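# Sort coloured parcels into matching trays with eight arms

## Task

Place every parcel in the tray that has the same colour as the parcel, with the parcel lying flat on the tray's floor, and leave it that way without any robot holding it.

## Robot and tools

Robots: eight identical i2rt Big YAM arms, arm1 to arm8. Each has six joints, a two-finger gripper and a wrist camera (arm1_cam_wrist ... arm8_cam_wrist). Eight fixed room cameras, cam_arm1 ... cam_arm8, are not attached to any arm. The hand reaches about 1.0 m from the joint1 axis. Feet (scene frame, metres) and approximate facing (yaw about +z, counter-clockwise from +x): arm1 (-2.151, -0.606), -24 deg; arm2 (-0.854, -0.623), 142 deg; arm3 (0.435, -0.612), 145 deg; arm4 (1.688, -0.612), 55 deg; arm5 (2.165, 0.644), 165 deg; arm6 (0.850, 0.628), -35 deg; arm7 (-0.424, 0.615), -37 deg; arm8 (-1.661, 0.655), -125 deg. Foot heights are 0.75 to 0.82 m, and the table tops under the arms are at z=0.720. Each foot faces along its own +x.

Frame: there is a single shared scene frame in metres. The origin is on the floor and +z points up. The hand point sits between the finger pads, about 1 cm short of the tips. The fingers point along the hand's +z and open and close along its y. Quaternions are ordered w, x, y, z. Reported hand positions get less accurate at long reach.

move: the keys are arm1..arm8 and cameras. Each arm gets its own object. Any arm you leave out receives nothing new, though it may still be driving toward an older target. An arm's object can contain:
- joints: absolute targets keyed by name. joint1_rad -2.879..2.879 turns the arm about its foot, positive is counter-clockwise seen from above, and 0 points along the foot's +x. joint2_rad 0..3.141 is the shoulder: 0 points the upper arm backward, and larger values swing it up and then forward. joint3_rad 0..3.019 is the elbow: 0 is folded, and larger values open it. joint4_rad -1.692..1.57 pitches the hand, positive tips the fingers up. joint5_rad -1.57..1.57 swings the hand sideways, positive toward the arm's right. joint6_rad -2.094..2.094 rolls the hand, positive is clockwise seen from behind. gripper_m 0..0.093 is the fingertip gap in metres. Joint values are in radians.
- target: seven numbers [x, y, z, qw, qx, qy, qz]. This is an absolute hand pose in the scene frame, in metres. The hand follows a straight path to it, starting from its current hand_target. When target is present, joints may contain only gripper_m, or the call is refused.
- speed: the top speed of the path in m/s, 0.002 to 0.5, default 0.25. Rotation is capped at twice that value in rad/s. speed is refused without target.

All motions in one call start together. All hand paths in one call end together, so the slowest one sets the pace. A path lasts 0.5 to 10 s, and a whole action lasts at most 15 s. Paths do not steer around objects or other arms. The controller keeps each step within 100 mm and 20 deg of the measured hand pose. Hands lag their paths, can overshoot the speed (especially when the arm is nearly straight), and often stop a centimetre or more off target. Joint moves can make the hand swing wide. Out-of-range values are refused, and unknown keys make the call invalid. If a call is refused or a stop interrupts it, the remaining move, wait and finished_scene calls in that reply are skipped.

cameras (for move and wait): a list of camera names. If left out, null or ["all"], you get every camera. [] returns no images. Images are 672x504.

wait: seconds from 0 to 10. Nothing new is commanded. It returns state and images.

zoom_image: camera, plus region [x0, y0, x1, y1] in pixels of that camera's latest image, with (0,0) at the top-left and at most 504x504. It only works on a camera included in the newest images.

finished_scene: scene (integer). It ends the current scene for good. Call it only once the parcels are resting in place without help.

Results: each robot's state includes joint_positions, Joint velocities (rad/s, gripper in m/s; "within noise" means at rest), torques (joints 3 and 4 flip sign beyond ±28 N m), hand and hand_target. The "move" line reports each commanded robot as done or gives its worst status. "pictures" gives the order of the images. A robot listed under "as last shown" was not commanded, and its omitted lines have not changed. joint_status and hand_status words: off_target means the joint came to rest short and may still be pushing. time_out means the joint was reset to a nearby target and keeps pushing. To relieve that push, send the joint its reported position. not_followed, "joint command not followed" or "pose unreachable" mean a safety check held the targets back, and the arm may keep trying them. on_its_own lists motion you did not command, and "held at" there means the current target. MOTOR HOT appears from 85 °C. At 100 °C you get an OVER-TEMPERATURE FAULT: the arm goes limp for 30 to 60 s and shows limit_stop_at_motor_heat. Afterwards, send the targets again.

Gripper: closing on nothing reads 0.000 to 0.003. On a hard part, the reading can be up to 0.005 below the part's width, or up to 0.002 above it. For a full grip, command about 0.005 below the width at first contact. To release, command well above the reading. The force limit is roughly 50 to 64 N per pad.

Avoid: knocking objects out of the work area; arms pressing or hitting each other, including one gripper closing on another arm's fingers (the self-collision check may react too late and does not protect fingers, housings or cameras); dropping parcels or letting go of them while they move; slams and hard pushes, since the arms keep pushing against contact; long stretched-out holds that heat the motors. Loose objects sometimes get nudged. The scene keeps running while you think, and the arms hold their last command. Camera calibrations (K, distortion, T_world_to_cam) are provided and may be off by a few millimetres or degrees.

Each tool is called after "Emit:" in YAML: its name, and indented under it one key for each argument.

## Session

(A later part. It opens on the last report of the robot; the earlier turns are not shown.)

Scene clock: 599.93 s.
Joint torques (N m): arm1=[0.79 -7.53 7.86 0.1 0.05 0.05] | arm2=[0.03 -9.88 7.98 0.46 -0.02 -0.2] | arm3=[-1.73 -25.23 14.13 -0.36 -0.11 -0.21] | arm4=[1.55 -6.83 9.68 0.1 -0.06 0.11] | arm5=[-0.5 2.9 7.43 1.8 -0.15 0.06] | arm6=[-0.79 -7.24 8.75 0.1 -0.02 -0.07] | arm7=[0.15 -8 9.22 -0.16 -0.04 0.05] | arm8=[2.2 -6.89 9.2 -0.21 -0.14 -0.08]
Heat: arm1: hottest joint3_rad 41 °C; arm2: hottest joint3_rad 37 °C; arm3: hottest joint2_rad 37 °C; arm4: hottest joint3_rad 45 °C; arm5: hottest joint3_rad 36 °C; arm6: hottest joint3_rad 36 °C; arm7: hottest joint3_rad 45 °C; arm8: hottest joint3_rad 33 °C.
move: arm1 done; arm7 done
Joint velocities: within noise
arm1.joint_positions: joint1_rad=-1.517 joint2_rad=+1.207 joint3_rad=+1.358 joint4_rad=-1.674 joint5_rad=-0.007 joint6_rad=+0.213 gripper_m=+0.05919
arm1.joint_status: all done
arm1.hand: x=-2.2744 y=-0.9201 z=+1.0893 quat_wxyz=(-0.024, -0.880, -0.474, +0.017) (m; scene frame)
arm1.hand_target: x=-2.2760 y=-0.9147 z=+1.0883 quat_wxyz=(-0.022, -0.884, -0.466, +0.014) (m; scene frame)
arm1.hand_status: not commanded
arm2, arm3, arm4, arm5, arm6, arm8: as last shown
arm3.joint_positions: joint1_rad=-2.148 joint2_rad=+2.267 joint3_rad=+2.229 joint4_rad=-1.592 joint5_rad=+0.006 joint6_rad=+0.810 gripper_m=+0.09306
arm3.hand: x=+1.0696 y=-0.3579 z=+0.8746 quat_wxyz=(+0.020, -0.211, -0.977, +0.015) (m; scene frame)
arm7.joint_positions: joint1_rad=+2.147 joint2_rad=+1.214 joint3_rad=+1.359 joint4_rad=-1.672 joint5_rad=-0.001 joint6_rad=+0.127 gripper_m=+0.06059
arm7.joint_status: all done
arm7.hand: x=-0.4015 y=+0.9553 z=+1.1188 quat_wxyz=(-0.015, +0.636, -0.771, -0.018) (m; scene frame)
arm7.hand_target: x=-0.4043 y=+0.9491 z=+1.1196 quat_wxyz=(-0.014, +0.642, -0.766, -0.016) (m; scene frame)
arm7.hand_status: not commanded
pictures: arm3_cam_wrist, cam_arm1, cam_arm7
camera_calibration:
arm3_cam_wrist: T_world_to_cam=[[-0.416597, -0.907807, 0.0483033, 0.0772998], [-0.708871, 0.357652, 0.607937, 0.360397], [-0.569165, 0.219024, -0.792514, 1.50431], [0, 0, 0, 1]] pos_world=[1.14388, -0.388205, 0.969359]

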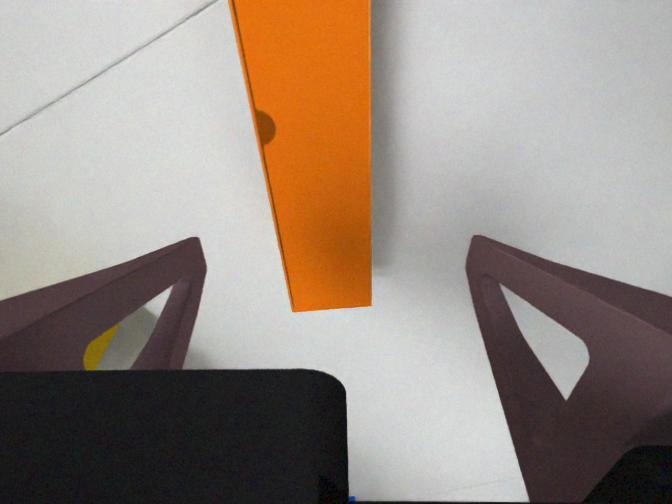

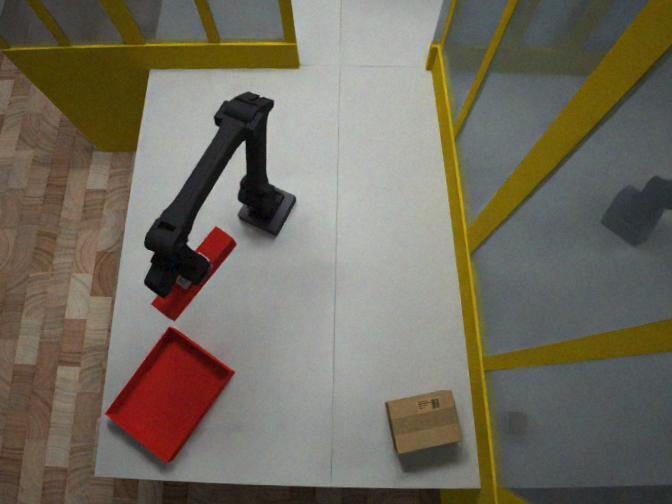

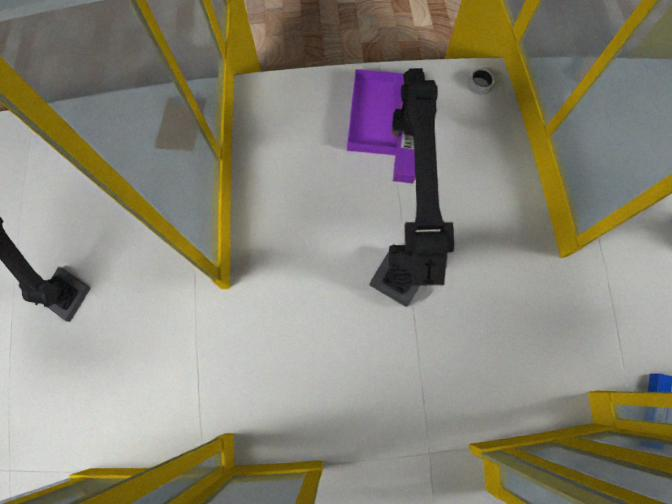

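Emit:
move:
  arm3: {"target":[1.090,-0.357,0.755,0,0.2105,0.9776,0],"speed":0.1}
  arm1: {"target":[-2.409,-1.254,0.90,0,0.8838,0.4679,0],"speed":0.25}
  arm7: {"target":[-0.387,1.290,0.90,0,-0.6408,0.7677,0],"speed":0.25}
  cameras: ["arm3_cam_wrist","cam_arm1","cam_arm7","arm1_cam_wrist","arm7_cam_wrist"]

Scene clock: 620.43 s.
Joint torques (N m): arm1=[0.79 -19.72 12.64 -0.12 0.24 0.09] | arm2=[0.03 -9.88 7.97 0.44 -0.02 -0.2] | arm3=[-1.26 -24.7 9.1 0.58 -0.14 -0.19] | arm4=[1.61 -6.83 9.69 0.1 -0.06 0.11] | arm5=[-0.38 3.31 7.42 1.72 -0.21 0.04] | arm6=[-0.79 -7.24 8.73 0.09 -0.01 -0.07] | arm7=[0.38 -17.32 15.32 -0.34 0.01 0.12] | arm8=[2.2 -7 9.18 -0.21 -0.12 -0.09]
Heat: arm1: hottest joint3_rad 39 °C; arm2: hottest joint3_rad 37 °C; arm3: hottest joint2_rad 39 °C; arm4: hottest joint3_rad 45 °C; arm5: hottest joint3_rad 36 °C; arm6: hottest joint3_rad 36 °C; arm7: hottest joint3_rad 43 °C; arm8: hottest joint3_rad 33 °C.
move: arm1 off_target; arm3 done; arm7 off_target
Joint velocities: within noise
arm1.joint_positions: joint1_rad=-1.517 joint2_rad=+2.249 joint3_rad=+2.209 joint4_rad=-1.559 joint5_rad=+0.004 joint6_rad=+0.214 gripper_m=+0.05919
arm1.joint_status: not commanded
arm1.hand: x=-2.4009 y=-1.2451 z=+0.8938 quat_wxyz=(+0.005, -0.880, -0.474, -0.008) (m; scene frame)
arm1.hand_target: x=-2.4089 y=-1.2534 z=+0.9002 quat_wxyz=(-0.001, -0.884, -0.468, +0.001) (m; scene frame)
arm1.hand_status: off_target (0.014 m and 1.4 deg from the pose sent, 0.407 m and 3.4 deg at the start)
arm2.joint_positions: joint1_rad=-1.430 joint2_rad=+1.207 joint3_rad=+1.353 joint4_rad=-1.676 joint5_rad=+0.001 joint6_rad=-0.159 gripper_m=+0.08993
arm2.joint_status: not commanded
arm2.hand: x=-0.6852 y=-0.3299 z=+1.1162 quat_wxyz=(-0.019, +0.569, -0.822, -0.009) (m; scene frame)
arm2.hand_target: x=-0.6858 y=-0.3329 z=+1.1172 quat_wxyz=(-0.019, +0.573, -0.819, -0.009) (m; scene frame)
arm2.hand_status: not commanded
arm3.joint_positions: joint1_rad=-2.148 joint2_rad=+2.345 joint3_rad=+2.068 joint4_rad=-1.309 joint5_rad=+0.006 joint6_rad=+0.810 gripper_m=+0.09306
arm3.joint_status: not commanded
arm3.hand: x=+1.0841 y=-0.3517 z=+0.7601 quat_wxyz=(+0.002, -0.212, -0.977, +0.003) (m; scene frame)
arm3.hand_target: x=+1.0899 y=-0.3571 z=+0.7551 quat_wxyz=(+0.000, -0.211, -0.978, +0.000) (m; scene frame)
arm3.hand_status: done (0.009 m and 0.5 deg from the pose sent, 0.121 m and 2.9 deg at the start)
arm4, arm5: as last shown
arm6.joint_positions: joint1_rad=-1.489 joint2_rad=+1.219 joint3_rad=+1.346 joint4_rad=-1.677 joint5_rad=+0.001 joint6_rad=-0.191 gripper_m=+0.08987
arm6.joint_status: not commanded
arm6.hand: x=+0.6767 y=+0.3368 z=+1.1292 quat_wxyz=(-0.004, -0.818, -0.575, +0.010) (m; scene frame)
arm6.hand_target: x=+0.6781 y=+0.3404 z=+1.1366 quat_wxyz=(-0.008, -0.819, -0.573, +0.019) (m; scene frame)
arm6.hand_status: not commanded
arm7.joint_positions: joint1_rad=+2.149 joint2_rad=+2.178 joint3_rad=+1.986 joint4_rad=-1.420 joint5_rad=-0.001 joint6_rad=+0.127 gripper_m=+0.06059
arm7.joint_status: not commanded
arm7.hand: x=-0.3826 y=+1.2720 z=+0.8854 quat_wxyz=(+0.014, +0.637, -0.771, +0.013) (m; scene frame)
arm7.hand_target: x=-0.3872 y=+1.2888 z=+0.9001 quat_wxyz=(+0.000, +0.641, -0.768, -0.001) (m; scene frame)
arm7.hand_status: off_target (0.024 m and 2.2 deg from the pose sent, 0.400 m and 2.7 deg at the start)
arm8.joint_positions: joint1_rad=+0.392 joint2_rad=+1.196 joint3_rad=+1.354 joint4_rad=-1.676 joint5_rad=+0.002 joint6_rad=+0.147 gripper_m=+0.08992
arm8.joint_status: not commanded
arm8.hand: x=-1.7333 y=+0.3269 z=+1.0804 quat_wxyz=(-0.018, -0.822, -0.568, +0.020) (m; scene frame)
arm8.hand_target: x=-1.7308 y=+0.3273 z=+1.0774 quat_wxyz=(-0.014, -0.819, -0.573, +0.015) (m; scene frame)
arm8.hand_status: not commanded
pictures: arm1_cam_wrist, arm3_cam_wrist, arm7_cam_wrist, cam_arm1, cam_arm7
camera_calibration:
arm1_cam_wrist: T_world_to_cam=[[-0.826003, 0.563656, -0.00330256, -1.27735], [0.45335, 0.667815, 0.590336, 1.39699], [0.334952, 0.486122, -0.807151, 2.2575], [0, 0, 0, 1]] pos_world=[-2.44457, -1.31037, 0.993228]
arm3_cam_wrist: T_world_to_cam=[[-0.418055, -0.908268, 0.0167226, 0.119987], [-0.732859, 0.348082, 0.584599, 0.478413], [-0.536793, 0.232139, -0.81115, 1.40412], [0, 0, 0, 1]] pos_world=[1.15449, -0.383499, 0.85727]
arm7_cam_wrist: T_world_to_cam=[[0.984924, -0.172254, 0.0159284, 0.578623], [-0.147124, -0.785667, 0.600901, 0.417374], [-0.0909932, -0.594185, -0.799165, 1.54985], [0, 0, 0, 1]] pos_world=[-0.367468, 1.34848, 0.978567]

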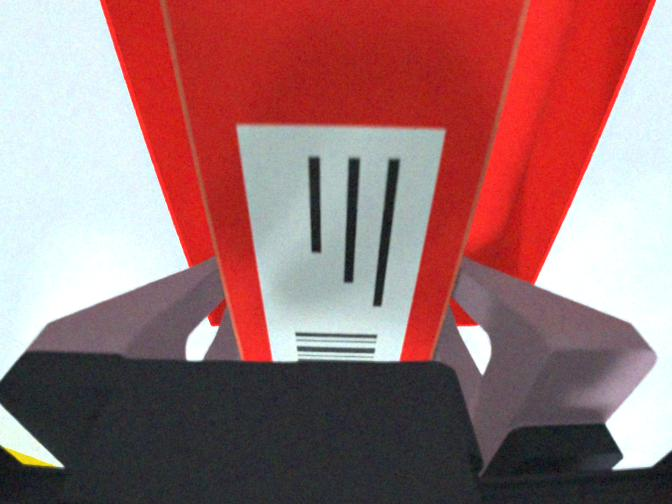

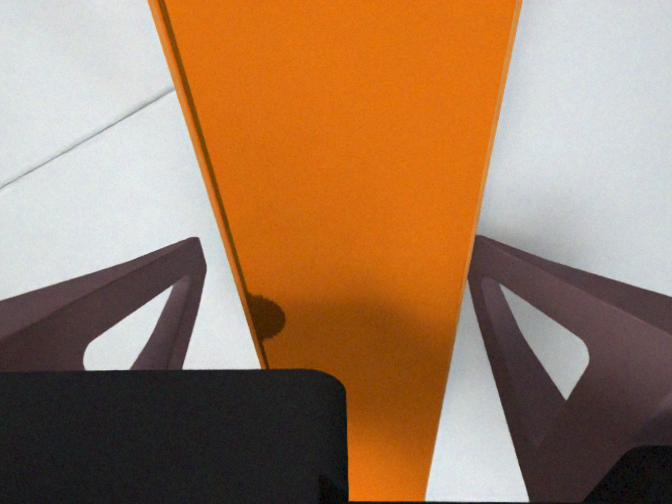

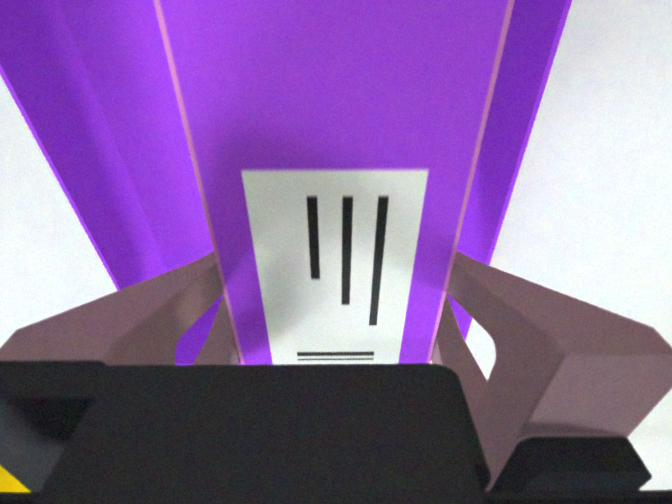

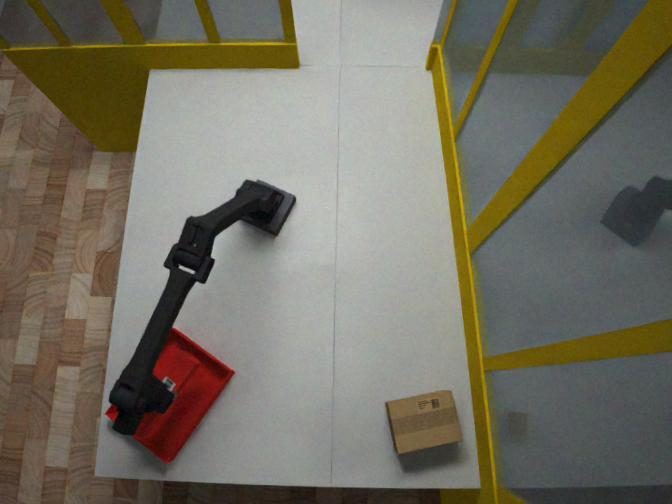

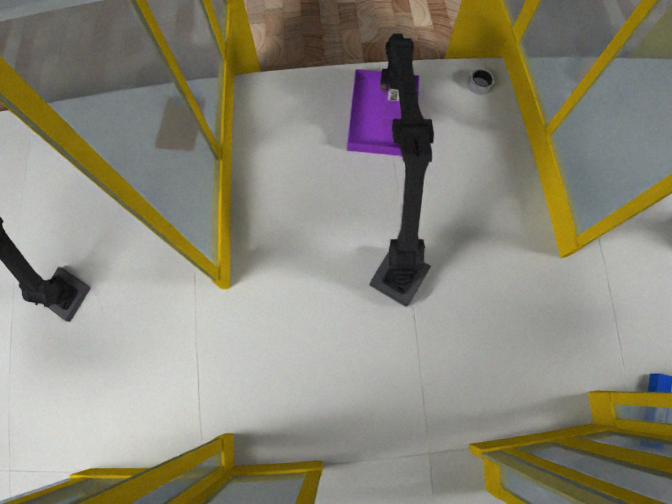

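Emit:
move:
  arm3: {"joints":{"gripper_m":0.045},"target":[1.087,-0.364,0.752,0,0.2105,0.9776,0],"speed":0.05}
  arm1: {"target":[-2.404,-1.228,0.825,0,0.8838,0.4679,0],"speed":0.15}
  arm7: {"target":[-0.408,1.282,0.835,0,-0.6408,0.7677,0],"speed":0.15}
  cameras: ["arm3_cam_wrist","cam_arm1","cam_arm7","arm1_cam_wrist","arm7_cam_wrist"]

Scene clock: 668.07 s.
Joint torques (N m): arm1=[0.91 -21.6 7.58 0.68 0.19 0.01] | arm2=[-0.03 -9.88 7.98 0.44 -0.02 -0.2] | arm3=[-1.9 -25.47 7.31 0.7 -0.09 -0.23] | arm4=[1.61 -6.89 9.68 0.1 -0.06 0.11] | arm5=[-0.38 2.73 7.6 1.74 -0.18 0.02] | arm6=[-0.79 -7.18 8.7 0.09 -0.01 -0.07] | arm7=[0.15 -17.96 9.13 0.54 0.02 0.21] | arm8=[2.49 -6.71 9.25 -0.2 -0.13 -0.1]
Heat: arm1: hottest joint3_rad 46 °C; arm2: hottest joint3_rad 37 °C; arm3: hottest joint2_rad 39 °C; arm4: hottest joint3_rad 45 °C; arm5: hottest joint3_rad 37 °C; arm6: hottest joint3_rad 36 °C; arm7: hottest joint3_rad 52 °C; arm8: hottest joint3_rad 33 °C.
move: arm1 done; arm3 off_target; arm7 done
Joint velocities: within noise
arm1.joint_positions: joint1_rad=-1.518 joint2_rad=+2.223 joint3_rad=+1.977 joint4_rad=-1.345 joint5_rad=+0.004 joint6_rad=+0.214 gripper_m=+0.05919
arm1.joint_status: not commanded
arm1.hand: x=-2.3957 y=-1.2306 z=+0.8231 quat_wxyz=(+0.003, -0.881, -0.473, -0.005) (m; scene frame)
arm1.hand_target: x=-2.4039 y=-1.2280 z=+0.8250 quat_wxyz=(+0.000, -0.884, -0.468, +0.000) (m; scene frame)
arm1.hand_status: done (0.009 m and 1.0 deg from the pose sent, 0.071 m and 1.4 deg at the start)
arm2, arm4, arm5, arm6, arm8: as last shown
arm3.joint_positions: joint1_rad=-2.149 joint2_rad=+2.342 joint3_rad=+2.056 joint4_rad=-1.292 joint5_rad=+0.004 joint6_rad=+0.807 gripper_m=+0.05628
arm3.joint_status: gripper_m off_target (ended at +0.05630, target +0.04500)
arm3.hand: x=+1.0844 y=-0.3524 z=+0.7579 quat_wxyz=(+0.000, -0.211, -0.977, +0.000) (m; scene frame)
arm3.hand_target: x=+1.0868 y=-0.3639 z=+0.7520 quat_wxyz=(+0.000, -0.211, -0.978, +0.000) (m; scene frame)
arm3.hand_status: off_target (0.013 m and 0.1 deg from the pose sent, 0.015 m and 0.5 deg at the start)
arm7.joint_positions: joint1_rad=+2.183 joint2_rad=+2.205 joint3_rad=+1.919 joint4_rad=-1.285 joint5_rad=-0.001 joint6_rad=+0.149 gripper_m=+0.06059
arm7.joint_status: not commanded
arm7.hand: x=-0.4050 y=+1.2817 z=+0.8425 quat_wxyz=(+0.000, +0.642, -0.767, -0.001) (m; scene frame)
arm7.hand_target: x=-0.4079 y=+1.2819 z=+0.8349 quat_wxyz=(+0.000, +0.641, -0.768, +0.000) (m; scene frame)
arm7.hand_status: done (0.008 m and 0.3 deg from the pose sent, 0.057 m and 2.2 deg at the start)
pictures: arm1_cam_wrist, arm3_cam_wrist, arm7_cam_wrist, cam_arm1, cam_arm7
camera_calibration:
arm1_cam_wrist: T_world_to_cam=[[-0.825119, 0.564943, -0.00428453, -1.27696], [0.456447, 0.671087, 0.584207, 1.44326], [0.332919, 0.480085, -0.811593, 2.18295], [0, 0, 0, 1]] pos_world=[-2.43916, -1.29514, 0.923031]
arm3_cam_wrist: T_world_to_cam=[[-0.417163, -0.908773, 0.0103891, 0.12309], [-0.73681, 0.344873, 0.581527, 0.485639], [-0.532059, 0.234937, -0.81346, 1.40027], [0, 0, 0, 1]] pos_world=[1.1542, -0.384598, 0.855371]
arm7_cam_wrist: T_world_to_cam=[[0.987047, -0.160014, 0.0115537, 0.591895], [-0.138078, -0.810652, 0.569014, 0.510029], [-0.0816841, -0.563239, -0.822246, 1.50289], [0, 0, 0, 1]] pos_world=[-0.391041, 1.35466, 0.938698]

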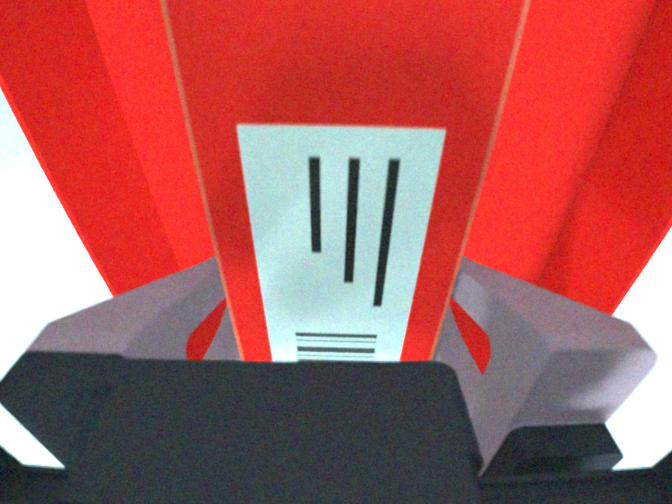

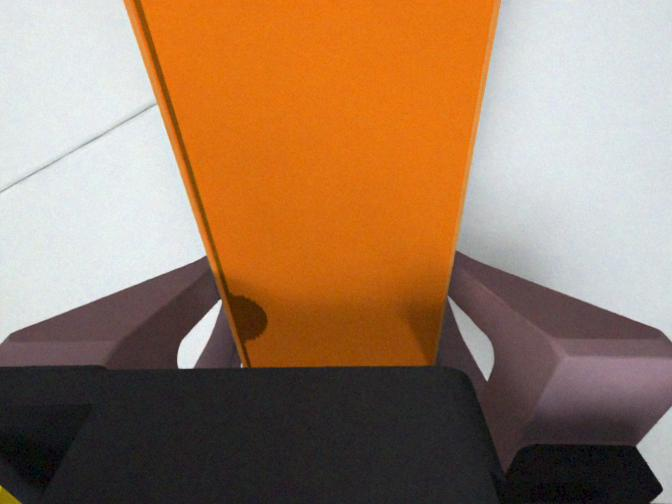

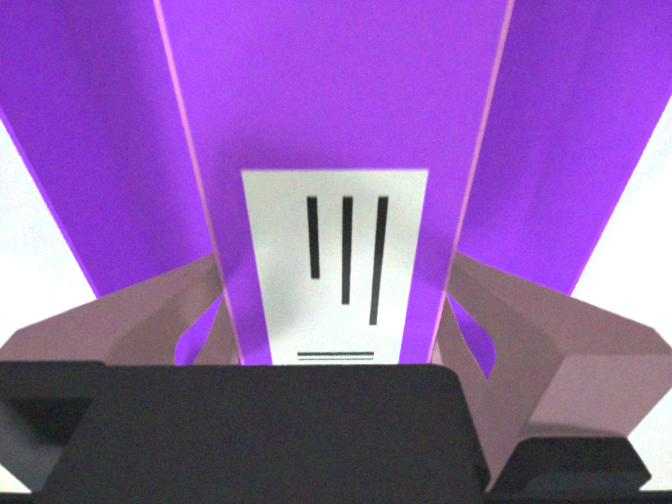

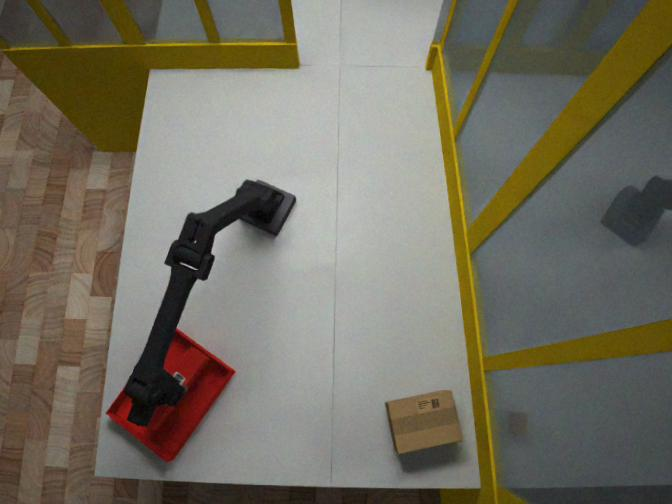

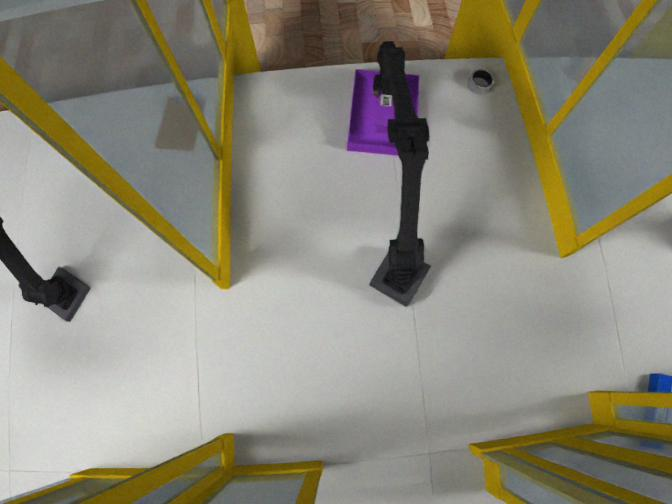

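Emit:
move:
  arm3: {"target":[1.080,-0.358,0.9,0,0.2105,0.9776,0],"speed":0.15}
  arm1: {"target":[-2.406,-1.226,0.768,0,0.8838,0.4679,0],"speed":0.08}
  arm7: {"target":[-0.404,1.279,0.764,0,-0.6408,0.7677,0],"speed":0.08}
  cameras: ["cam_arm1","cam_arm7"]

Emit:
move:
  arm3: {"joints":{"joint2_rad":1.2,"joint3_rad":1.35,"joint4_rad":-1.68}}
  cameras: []

Emit:
move:
  arm3: {"joints":{"joint1_rad":-1.37,"joint6_rad":-0.06}}
  cameras: ["arm3_cam_wrist"]

Scene clock: 692.53 s.
Joint torques (N m): arm1=[0.62 -19.43 7.56 0.81 0.17 -0.05] | arm2=[-0.03 -9.82 7.98 0.44 -0.02 -0.2] | arm3=[-0.91 -26.34 14.42 -0.61 -0.07 -0.1] | arm4=[1.55 -6.83 9.69 0.12 -0.07 0.11] | arm5=[-0.32 3.19 7.27 1.94 -0.21 0.04] | arm6=[-0.73 -7.24 8.73 0.09 -0.02 -0.07] | arm7=[-0.32 -17.55 8.42 0.59 0.02 0.13] | arm8=[2.37 -6.89 9.21 -0.21 -0.14 -0.09]
Heat: arm1: hottest joint3_rad 40 °C; arm2: hottest joint3_rad 37 °C; arm3: hottest joint2_rad 40 °C; arm4: hottest joint3_rad 45 °C; arm5: hottest joint3_rad 37 °C; arm6: hottest joint3_rad 37 °C; arm7: hottest joint3_rad 48 °C; arm8: hottest joint3_rad 33 °C.
move: arm1 off_target; arm3 off_target; arm7 off_target
Joint velocities: within noise
arm1.joint_positions: joint1_rad=-1.521 joint2_rad=+2.241 joint3_rad=+1.901 joint4_rad=-1.225 joint5_rad=+0.004 joint6_rad=+0.214 gripper_m=+0.05919
arm1.joint_status: not commanded
arm1.hand: x=-2.3982 y=-1.2306 z=+0.7833 quat_wxyz=(-0.005, -0.882, -0.472, +0.004) (m; scene frame)
arm1.hand_target: x=-2.4057 y=-1.2257 z=+0.7683 quat_wxyz=(+0.000, -0.884, -0.468, +0.000) (m; scene frame)
arm1.hand_status: off_target (0.018 m and 0.9 deg from the pose sent, 0.056 m and 1.0 deg at the start)
arm2, arm6, arm8: as last shown
arm3.joint_positions: joint1_rad=-2.149 joint2_rad=+2.266 joint3_rad=+2.201 joint4_rad=-1.580 joint5_rad=+0.004 joint6_rad=+0.807 gripper_m=+0.05628
arm3.joint_status: not commanded
arm3.hand: x=+1.0657 y=-0.3603 z=+0.8647 quat_wxyz=(+0.027, -0.211, -0.977, +0.019) (m; scene frame)
arm3.hand_target: x=+1.0782 y=-0.3586 z=+0.9001 quat_wxyz=(-0.001, -0.211, -0.978, +0.000) (m; scene frame)
arm3.hand_status: off_target (0.038 m and 3.8 deg from the pose sent, 0.142 m and 0.1 deg at the start)
arm4.joint_positions: joint1_rad=+1.800 joint2_rad=+1.206 joint3_rad=+1.357 joint4_rad=-1.675 joint5_rad=+0.012 joint6_rad=-0.381 gripper_m=+0.08991
arm4.joint_status: not commanded
arm4.hand: x=+1.3785 y=-0.4771 z=+1.0764 quat_wxyz=(-0.009, +1.000, -0.005, -0.025) (m; scene frame)
arm4.hand_target: x=+1.3801 y=-0.4834 z=+1.0756 quat_wxyz=(-0.008, +1.000, +0.000, -0.023) (m; scene frame)
arm4.hand_status: not commanded
arm5.joint_positions: joint1_rad=+0.689 joint2_rad=+0.625 joint3_rad=+1.427 joint4_rad=-1.371 joint5_rad=+0.001 joint6_rad=-0.010 gripper_m=+0.09314
arm5.joint_status: not commanded
arm5.hand: x=+1.9556 y=+0.5469 z=+1.3379 quat_wxyz=(+0.097, +0.858, +0.192, -0.467) (m; scene frame)
arm5.hand_target: x=+1.9584 y=+0.5462 z=+1.3504 quat_wxyz=(+0.104, +0.851, +0.189, -0.479) (m; scene frame)
arm5.hand_status: not commanded
arm7.joint_positions: joint1_rad=+2.183 joint2_rad=+2.267 joint3_rad=+1.844 joint4_rad=-1.141 joint5_rad=-0.001 joint6_rad=+0.149 gripper_m=+0.06059
arm7.joint_status: not commanded
arm7.hand: x=-0.4050 y=+1.2815 z=+0.7760 quat_wxyz=(-0.003, +0.642, -0.767, -0.004) (m; scene frame)
arm7.hand_target: x=-0.4039 y=+1.2788 z=+0.7641 quat_wxyz=(+0.000, +0.641, -0.768, +0.000) (m; scene frame)
arm7.hand_status: off_target (0.012 m and 0.6 deg from the pose sent, 0.079 m and 0.3 deg at the start)
pictures: cam_arm1, cam_arm7

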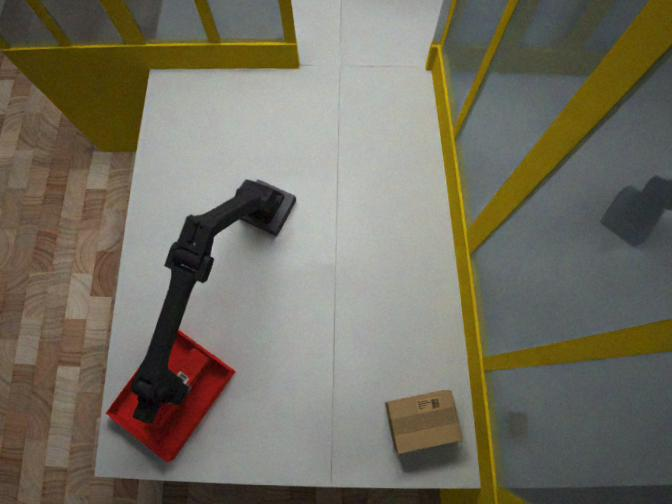

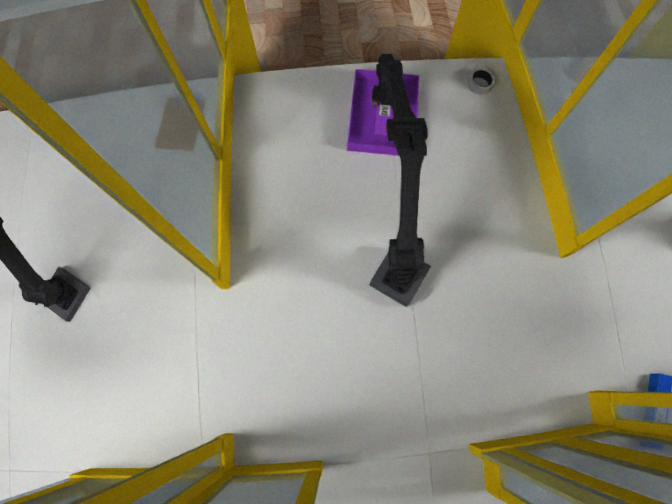

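Scene clock: 694.23 s.
Joint torques (N m): arm1=[0.44 -19.6 7.72 0.8 0.17 -0.02] | arm2=[-0.03 -9.88 7.97 0.44 -0.02 -0.2] | arm3=[-0.91 -10.05 9.52 0.02 -0.08 -0.11] | arm4=[1.61 -6.83 9.69 0.1 -0.06 0.11] | arm5=[-0.56 2.9 7.35 1.85 -0.2 0.05] | arm6=[-0.79 -7.24 8.75 0.1 -0.02 -0.07] | arm7=[-0.56 -17.49 8.4 0.55 0.01 0.14] | arm8=[2.26 -6.89 9.31 -0.24 -0.12 -0.1]
Heat: arm1: hottest joint3_rad 40 °C; arm2: hottest joint3_rad 37 °C; arm3: hottest joint2_rad 40 °C; arm4: hottest joint3_rad 45 °C; arm5: hottest joint3_rad 37 °C; arm6: hottest joint3_rad 37 °C; arm7: hottest joint3_rad 47 °C; arm8: hottest joint3_rad 33 °C.
move: arm3 done
Joint velocities: within noise
arm1, arm2, arm4, arm5, arm6, arm7, arm8: as last shown
arm3.joint_positions: joint1_rad=-2.149 joint2_rad=+1.209 joint3_rad=+1.346 joint4_rad=-1.675 joint5_rad=+0.004 joint6_rad=+0.807 gripper_m=+0.05627
arm3.joint_status: all done
arm3.hand: x=+0.7473 y=-0.4889 z=+1.0692 quat_wxyz=(-0.017, -0.211, -0.977, -0.011) (m; scene frame)
arm3.hand_target: x=+0.7459 y=-0.4910 z=+1.0735 quat_wxyz=(-0.020, -0.211, -0.977, -0.013) (m; scene frame)
arm3.hand_status: not commanded
pictures: none
No camera images: "cameras" was empty.

Scene clock: 695.73 s.
Joint torques (N m): arm1=[0.15 -19.72 7.6 0.72 0.18 -0.02] | arm2=[-0.03 -9.88 7.98 0.44 -0.02 -0.2] | arm3=[0.5 -10.11 9.52 0.02 -0.12 -0.28] | arm4=[1.55 -6.83 9.69 0.12 -0.07 0.11] | arm5=[-0.44 3.02 7.45 1.84 -0.21 0.05] | arm6=[-0.79 -7.3 8.75 0.09 -0.02 -0.07] | arm7=[-0.38 -17.73 8.42 0.54 0.02 0.13] | arm8=[2.49 -7 9.24 -0.28 -0.13 -0.08]
Heat: arm1: hottest joint3_rad 40 °C; arm2: hottest joint3_rad 37 °C; arm3: hottest joint2_rad 40 °C; arm4: hottest joint3_rad 45 °C; arm5: hottest joint3_rad 37 °C; arm6: hottest joint3_rad 37 °C; arm7: hottest joint3_rad 47 °C; arm8: hottest joint3_rad 33 °C.
move: arm3 done
Joint velocities: within noise
arm1, arm2, arm4, arm5, arm6, arm7, arm8: as last shown
arm3.joint_positions: joint1_rad=-1.383 joint2_rad=+1.209 joint3_rad=+1.346 joint4_rad=-1.675 joint5_rad=+0.004 joint6_rad=-0.043 gripper_m=+0.05620
arm3.joint_status: all done
arm3.hand: x=+0.5732 y=-0.3062 z=+1.0692 quat_wxyz=(-0.019, +0.561, -0.828, -0.008) (m; scene frame)
arm3.hand_target: x=+0.5683 y=-0.3063 z=+1.0736 quat_wxyz=(-0.022, +0.573, -0.819, -0.010) (m; scene frame)
arm3.hand_status: not commanded
pictures: arm3_cam_wrist
camera_calibration:
arm3_cam_wrist: T_world_to_cam=[[0.926492, -0.375897, 0.0177292, -0.666271], [-0.323128, -0.770516, 0.549448, -0.632322], [-0.192875, -0.514788, -0.83534, 0.970094], [0, 0, 0, 1]] pos_world=[0.600081, -0.23827, 1.1696]

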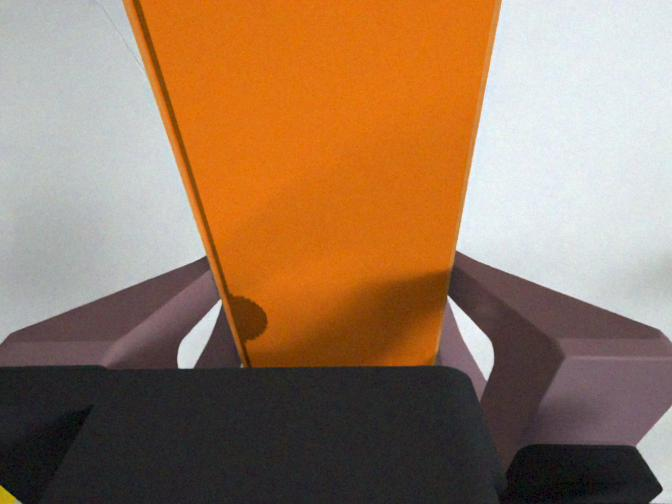

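Emit:
move:
  arm3: {"target":[0.705,0.012,0.89,0,-0.5736,0.8192,0],"speed":0.25}
  arm1: {"target":[-2.404,-1.228,0.757,0,0.8838,0.4679,0],"speed":0.06}
  arm7: {"target":[-0.404,1.279,0.754,0,-0.6408,0.7677,0],"speed":0.06}
  cameras: ["cam_arm6","cam_arm3","arm1_cam_wrist"]

Scene clock: 708.00 s.
Joint torques (N m): arm1=[0.91 -19.31 7.27 0.79 0.16 -0.02] | arm2=[-0.03 -9.88 7.98 0.46 -0.02 -0.2] | arm3=[0.38 -23.71 14.34 -0.25 -0.26 -0.22] | arm4=[1.55 -6.83 9.69 0.1 -0.06 0.11] | arm5=[-0.26 2.61 7.41 1.84 -0.22 0.05] | arm6=[-0.85 -7.24 8.75 0.08 -0.02 -0.07] | arm7=[-0.38 -17.44 7.86 0.54 0.02 0.15] | arm8=[2.37 -6.95 9.16 -0.18 -0.14 -0.1]
Heat: arm1: hottest joint3_rad 39 °C; arm2: hottest joint3_rad 37 °C; arm3: hottest joint2_rad 37 °C; arm4: hottest joint3_rad 45 °C; arm5: hottest joint3_rad 37 °C; arm6: hottest joint3_rad 37 °C; arm7: hottest joint3_rad 46 °C; arm8: hottest joint3_rad 33 °C.
move: arm1 off_target; arm3 off_target; arm7 off_target
Joint velocities: within noise
arm1.joint_positions: joint1_rad=-1.521 joint2_rad=+2.252 joint3_rad=+1.901 joint4_rad=-1.206 joint5_rad=+0.004 joint6_rad=+0.214 gripper_m=+0.05919
arm1.joint_status: not commanded
arm1.hand: x=-2.3994 y=-1.2338 z=+0.7764 quat_wxyz=(-0.008, -0.882, -0.472, +0.008) (m; scene frame)
arm1.hand_target: x=-2.4037 y=-1.2276 z=+0.7573 quat_wxyz=(+0.000, -0.884, -0.468, +0.000) (m; scene frame)
arm1.hand_status: off_target (0.021 m and 1.3 deg from the pose sent, 0.027 m and 0.9 deg at the start)
arm2, arm4, arm5, arm6, arm8: as last shown
arm3.joint_positions: joint1_rad=-1.382 joint2_rad=+2.194 joint3_rad=+2.093 joint4_rad=-1.519 joint5_rad=+0.001 joint6_rad=-0.043 gripper_m=+0.05620
arm3.joint_status: not commanded
arm3.hand: x=+0.7077 y=-0.0052 z=+0.8710 quat_wxyz=(+0.017, +0.562, -0.827, +0.013) (m; scene frame)
arm3.hand_target: x=+0.7044 y=+0.0110 z=+0.8903 quat_wxyz=(-0.001, +0.574, -0.819, +0.000) (m; scene frame)
arm3.hand_status: off_target (0.026 m and 2.9 deg from the pose sent, 0.388 m and 2.9 deg at the start)
arm7.joint_positions: joint1_rad=+2.183 joint2_rad=+2.275 joint3_rad=+1.844 joint4_rad=-1.123 joint5_rad=-0.001 joint6_rad=+0.149 gripper_m=+0.06059
arm7.joint_status: not commanded
arm7.hand: x=-0.4049 y=+1.2847 z=+0.7709 quat_wxyz=(-0.006, +0.642, -0.767, -0.008) (m; scene frame)
arm7.hand_target: x=-0.4039 y=+1.2787 z=+0.7542 quat_wxyz=(+0.000, +0.641, -0.768, +0.000) (m; scene frame)
arm7.hand_status: off_target (0.018 m and 1.2 deg from the pose sent, 0.022 m and 0.6 deg at the start)
pictures: arm1_cam_wrist, cam_arm3, cam_arm6
camera_calibration:
arm1_cam_wrist: T_world_to_cam=[[-0.822941, 0.568001, -0.0119648, -1.26343], [0.46612, 0.687073, 0.557371, 1.53801], [0.324808, 0.453106, -0.830177, 2.10955], [0, 0, 0, 1]] pos_world=[-2.44182, -1.29494, 0.87894]

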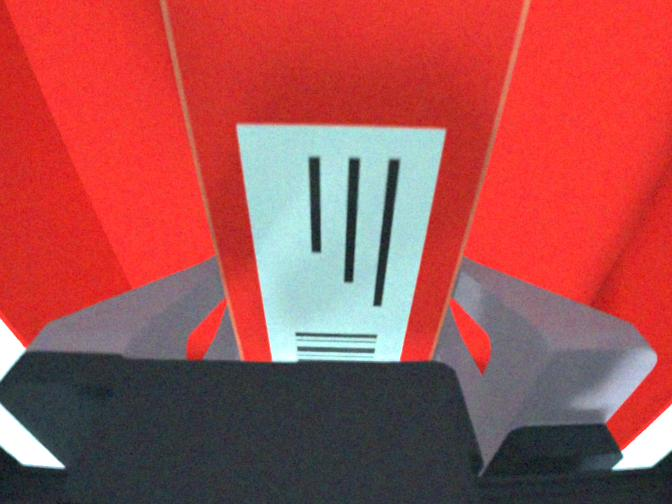

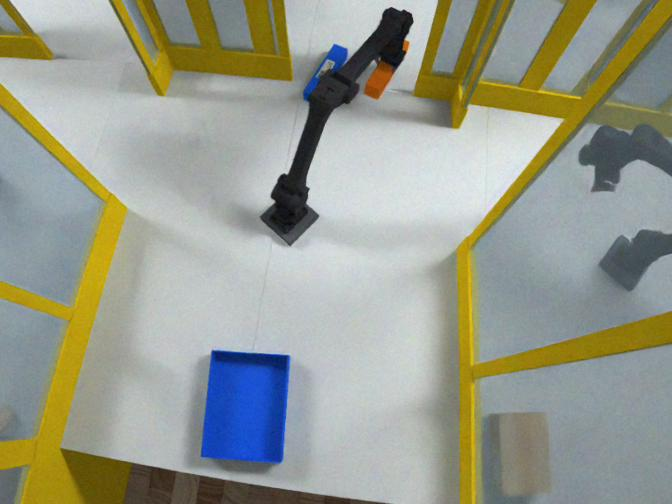

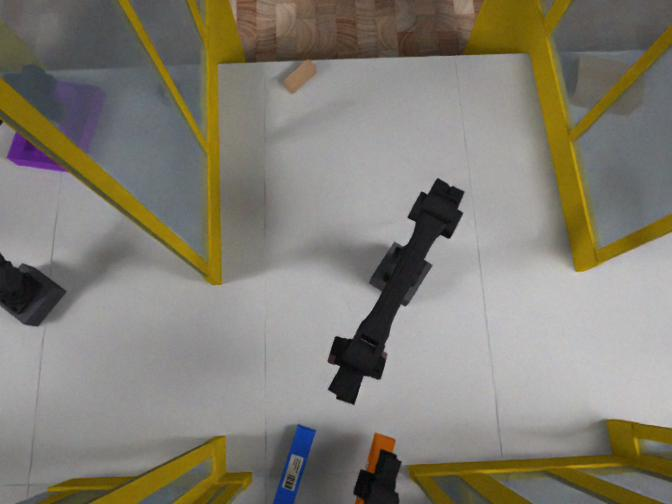

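Emit:
move:
  arm3: {"target":[0.705,0.008,0.76,0,-0.5736,0.8192,0],"speed":0.12}
  arm1: {"joints":{"gripper_m":0.09}}
  arm7: {"joints":{"gripper_m":0.09}}
  cameras: ["arm3_cam_wrist"]

Emit:
move:
  arm3: {"target":[0.705,0.004,0.744,0,-0.5736,0.8192,0],"speed":0.06}
  arm1: {"target":[-2.404,-1.228,0.93,0,0.8838,0.4679,0],"speed":0.15}
  arm7: {"target":[-0.404,1.279,0.93,0,-0.6408,0.7677,0],"speed":0.15}
  cameras: ["arm1_cam_wrist","arm7_cam_wrist"]

Scene clock: 720.80 s.
Joint torques (N m): arm1=[1.03 -19.49 7.23 0.76 0.19 -0.01] | arm2=[0.03 -9.88 7.98 0.44 -0.02 -0.2] | arm3=[0.32 -23.36 8.94 0.57 -0.27 -0.21] | arm4=[1.61 -6.89 9.69 0.12 -0.06 0.11] | arm5=[-0.44 3.14 7.46 1.78 -0.18 0.03] | arm6=[-0.73 -7.18 8.73 0.12 -0.01 -0.07] | arm7=[-0.26 -17.49 7.86 0.59 0.01 0.13] | arm8=[2.32 -6.95 9.25 -0.23 -0.13 -0.09]
Heat: arm1: hottest joint3_rad 38 °C; arm2: hottest joint3_rad 38 °C; arm3: hottest joint2_rad 36 °C; arm4: hottest joint3_rad 45 °C; arm5: hottest joint3_rad 37 °C; arm6: hottest joint3_rad 37 °C; arm7: hottest joint3_rad 45 °C; arm8: hottest joint3_rad 33 °C.
move: arm1 done; arm3 done; arm7 done
Joint velocities: within noise
arm1.joint_positions: joint1_rad=-1.521 joint2_rad=+2.252 joint3_rad=+1.901 joint4_rad=-1.206 joint5_rad=+0.004 joint6_rad=+0.214 gripper_m=+0.08990
arm1.joint_status: all done
arm1.hand: x=-2.3994 y=-1.2338 z=+0.7764 quat_wxyz=(-0.008, -0.882, -0.472, +0.008) (m; scene frame)
arm1.hand_target: x=-2.4037 y=-1.2276 z=+0.7573 quat_wxyz=(+0.000, -0.884, -0.468, +0.000) (m; scene frame)
arm1.hand_status: not commanded
arm2, arm4, arm5, arm6, arm8: as last shown
arm3.joint_positions: joint1_rad=-1.382 joint2_rad=+2.267 joint3_rad=+1.925 joint4_rad=-1.251 joint5_rad=+0.001 joint6_rad=-0.045 gripper_m=+0.05620
arm3.joint_status: not commanded
arm3.hand: x=+0.7104 y=+0.0003 z=+0.7605 quat_wxyz=(+0.005, +0.562, -0.827, +0.006) (m; scene frame)
arm3.hand_target: x=+0.7048 y=+0.0079 z=+0.7601 quat_wxyz=(+0.000, +0.574, -0.819, +0.000) (m; scene frame)
arm3.hand_status: done (0.009 m and 1.8 deg from the pose sent, 0.112 m and 2.9 deg at the start)
arm7.joint_positions: joint1_rad=+2.183 joint2_rad=+2.275 joint3_rad=+1.844 joint4_rad=-1.123 joint5_rad=-0.001 joint6_rad=+0.149 gripper_m=+0.08994
arm7.joint_status: all done
arm7.hand: x=-0.4049 y=+1.2847 z=+0.7709 quat_wxyz=(-0.006, +0.642, -0.767, -0.008) (m; scene frame)
arm7.hand_target: x=-0.4039 y=+1.2787 z=+0.7542 quat_wxyz=(+0.000, +0.641, -0.768, +0.000) (m; scene frame)
arm7.hand_status: not commanded
pictures: arm3_cam_wrist
camera_calibration:
arm3_cam_wrist: T_world_to_cam=[[0.927992, -0.372372, 0.0130443, -0.670212], [-0.306816, -0.743818, 0.593801, -0.227613], [-0.211412, -0.555044, -0.804506, 0.886211], [0, 0, 0, 1]] pos_world=[0.739472, 0.073016, 0.856862]

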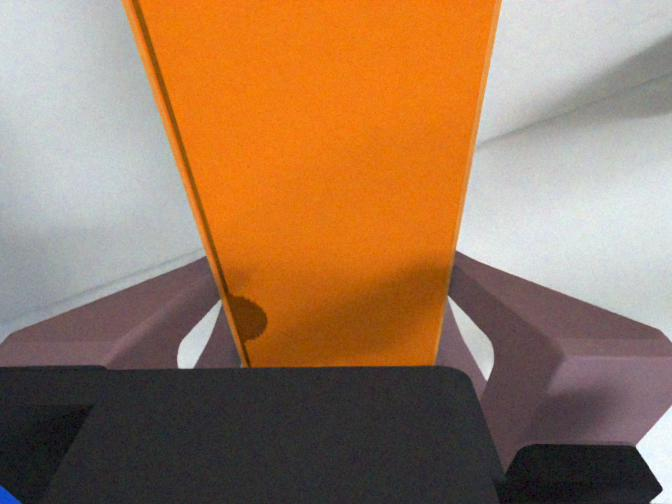

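Scene clock: 722.80 s.
Joint torques (N m): arm1=[1.03 -20.37 12.41 -0.2 0.19 0.02] | arm2=[-0.03 -9.82 7.98 0.44 -0.02 -0.2] | arm3=[0.09 -23.53 7.27 1.11 -0.27 -0.25] | arm4=[1.55 -6.83 9.69 0.12 -0.06 0.11] | arm5=[-0.32 2.9 7.35 1.77 -0.21 0.04] | arm6=[-0.79 -7.24 8.72 0.08 -0.02 -0.07] | arm7=[-0.5 -18.26 15.16 -0.36 0.03 0.14] | arm8=[2.49 -6.89 9.31 -0.24 -0.14 -0.11]
Heat: arm1: hottest joint3_rad 39 °C; arm2: hottest joint3_rad 38 °C; arm3: hottest joint2_rad 36 °C; arm4: hottest joint3_rad 45 °C; arm5: hottest joint3_rad 37 °C; arm6: hottest joint3_rad 37 °C; arm7: hottest joint3_rad 45 °C; arm8: hottest joint3_rad 33 °C.
move: arm1 off_target; arm3 off_target; arm7 off_target
Joint velocities: within noise
arm1.joint_positions: joint1_rad=-1.521 joint2_rad=+2.163 joint3_rad=+2.117 joint4_rad=-1.566 joint5_rad=+0.004 joint6_rad=+0.214 gripper_m=+0.08990
arm1.joint_status: not commanded
arm1.hand: x=-2.3948 y=-1.2195 z=+0.9151 quat_wxyz=(+0.010, -0.882, -0.472, -0.013) (m; scene frame)
arm1.hand_target: x=-2.4036 y=-1.2272 z=+0.9301 quat_wxyz=(+0.000, -0.884, -0.468, +0.000) (m; scene frame)
arm1.hand_status: off_target (0.019 m and 1.9 deg from the pose sent, 0.154 m and 1.3 deg at the start)
arm2, arm4, arm5, arm6, arm8: as last shown
arm3.joint_positions: joint1_rad=-1.382 joint2_rad=+2.264 joint3_rad=+1.912 joint4_rad=-1.228 joint5_rad=+0.001 joint6_rad=-0.045 gripper_m=+0.05620
arm3.joint_status: not commanded
arm3.hand: x=+0.7110 y=+0.0015 z=+0.7575 quat_wxyz=(+0.000, +0.562, -0.827, +0.002) (m; scene frame)
arm3.hand_target: x=+0.7048 y=+0.0037 z=+0.7442 quat_wxyz=(+0.000, +0.574, -0.819, +0.000) (m; scene frame)
arm3.hand_status: off_target (0.015 m and 1.6 deg from the pose sent, 0.018 m and 1.8 deg at the start)
arm7.joint_positions: joint1_rad=+2.183 joint2_rad=+2.148 joint3_rad=+1.982 joint4_rad=-1.464 joint5_rad=-0.001 joint6_rad=+0.149 gripper_m=+0.08994
arm7.joint_status: not commanded
arm7.hand: x=-0.4055 y=+1.2618 z=+0.9033 quat_wxyz=(+0.019, +0.642, -0.766, +0.020) (m; scene frame)
arm7.hand_target: x=-0.4040 y=+1.2774 z=+0.9301 quat_wxyz=(+0.000, +0.641, -0.768, +0.000) (m; scene frame)
arm7.hand_status: off_target (0.032 m and 3.2 deg from the pose sent, 0.159 m and 1.2 deg at the start)
pictures: arm1_cam_wrist, arm7_cam_wrist
camera_calibration:
arm1_cam_wrist: T_world_to_cam=[[-0.823071, 0.567938, 0.000418333, -1.27779], [0.454376, 0.658052, 0.600425, 1.34589], [0.340729, 0.494382, -0.799681, 2.27727], [0, 0, 0, 1]] pos_world=[-2.43919, -1.2858, 1.01352]
arm7_cam_wrist: T_world_to_cam=[[0.987015, -0.159465, 0.0192861, 0.580896], [-0.137408, -0.776051, 0.615519, 0.373876], [-0.0831865, -0.610177, -0.787886, 1.56918], [0, 0, 0, 1]] pos_world=[-0.391445, 1.34025, 0.995002]

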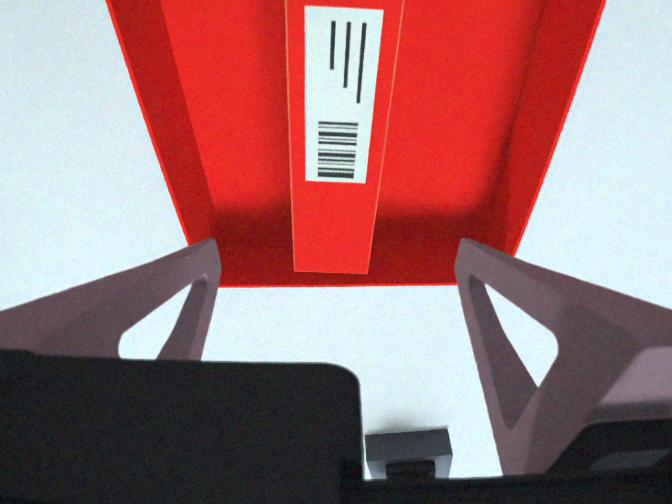

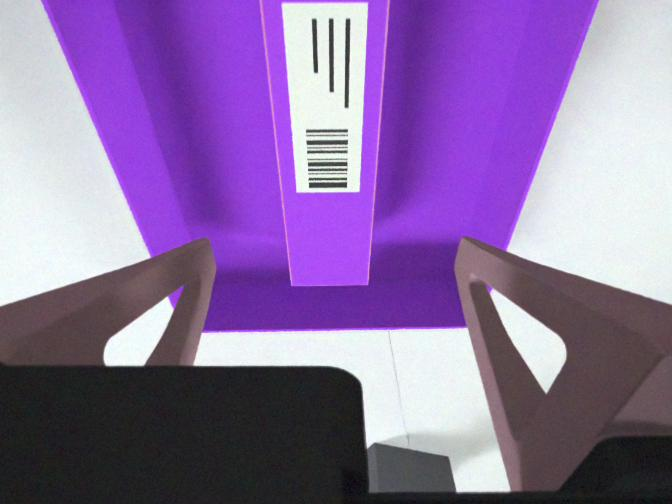

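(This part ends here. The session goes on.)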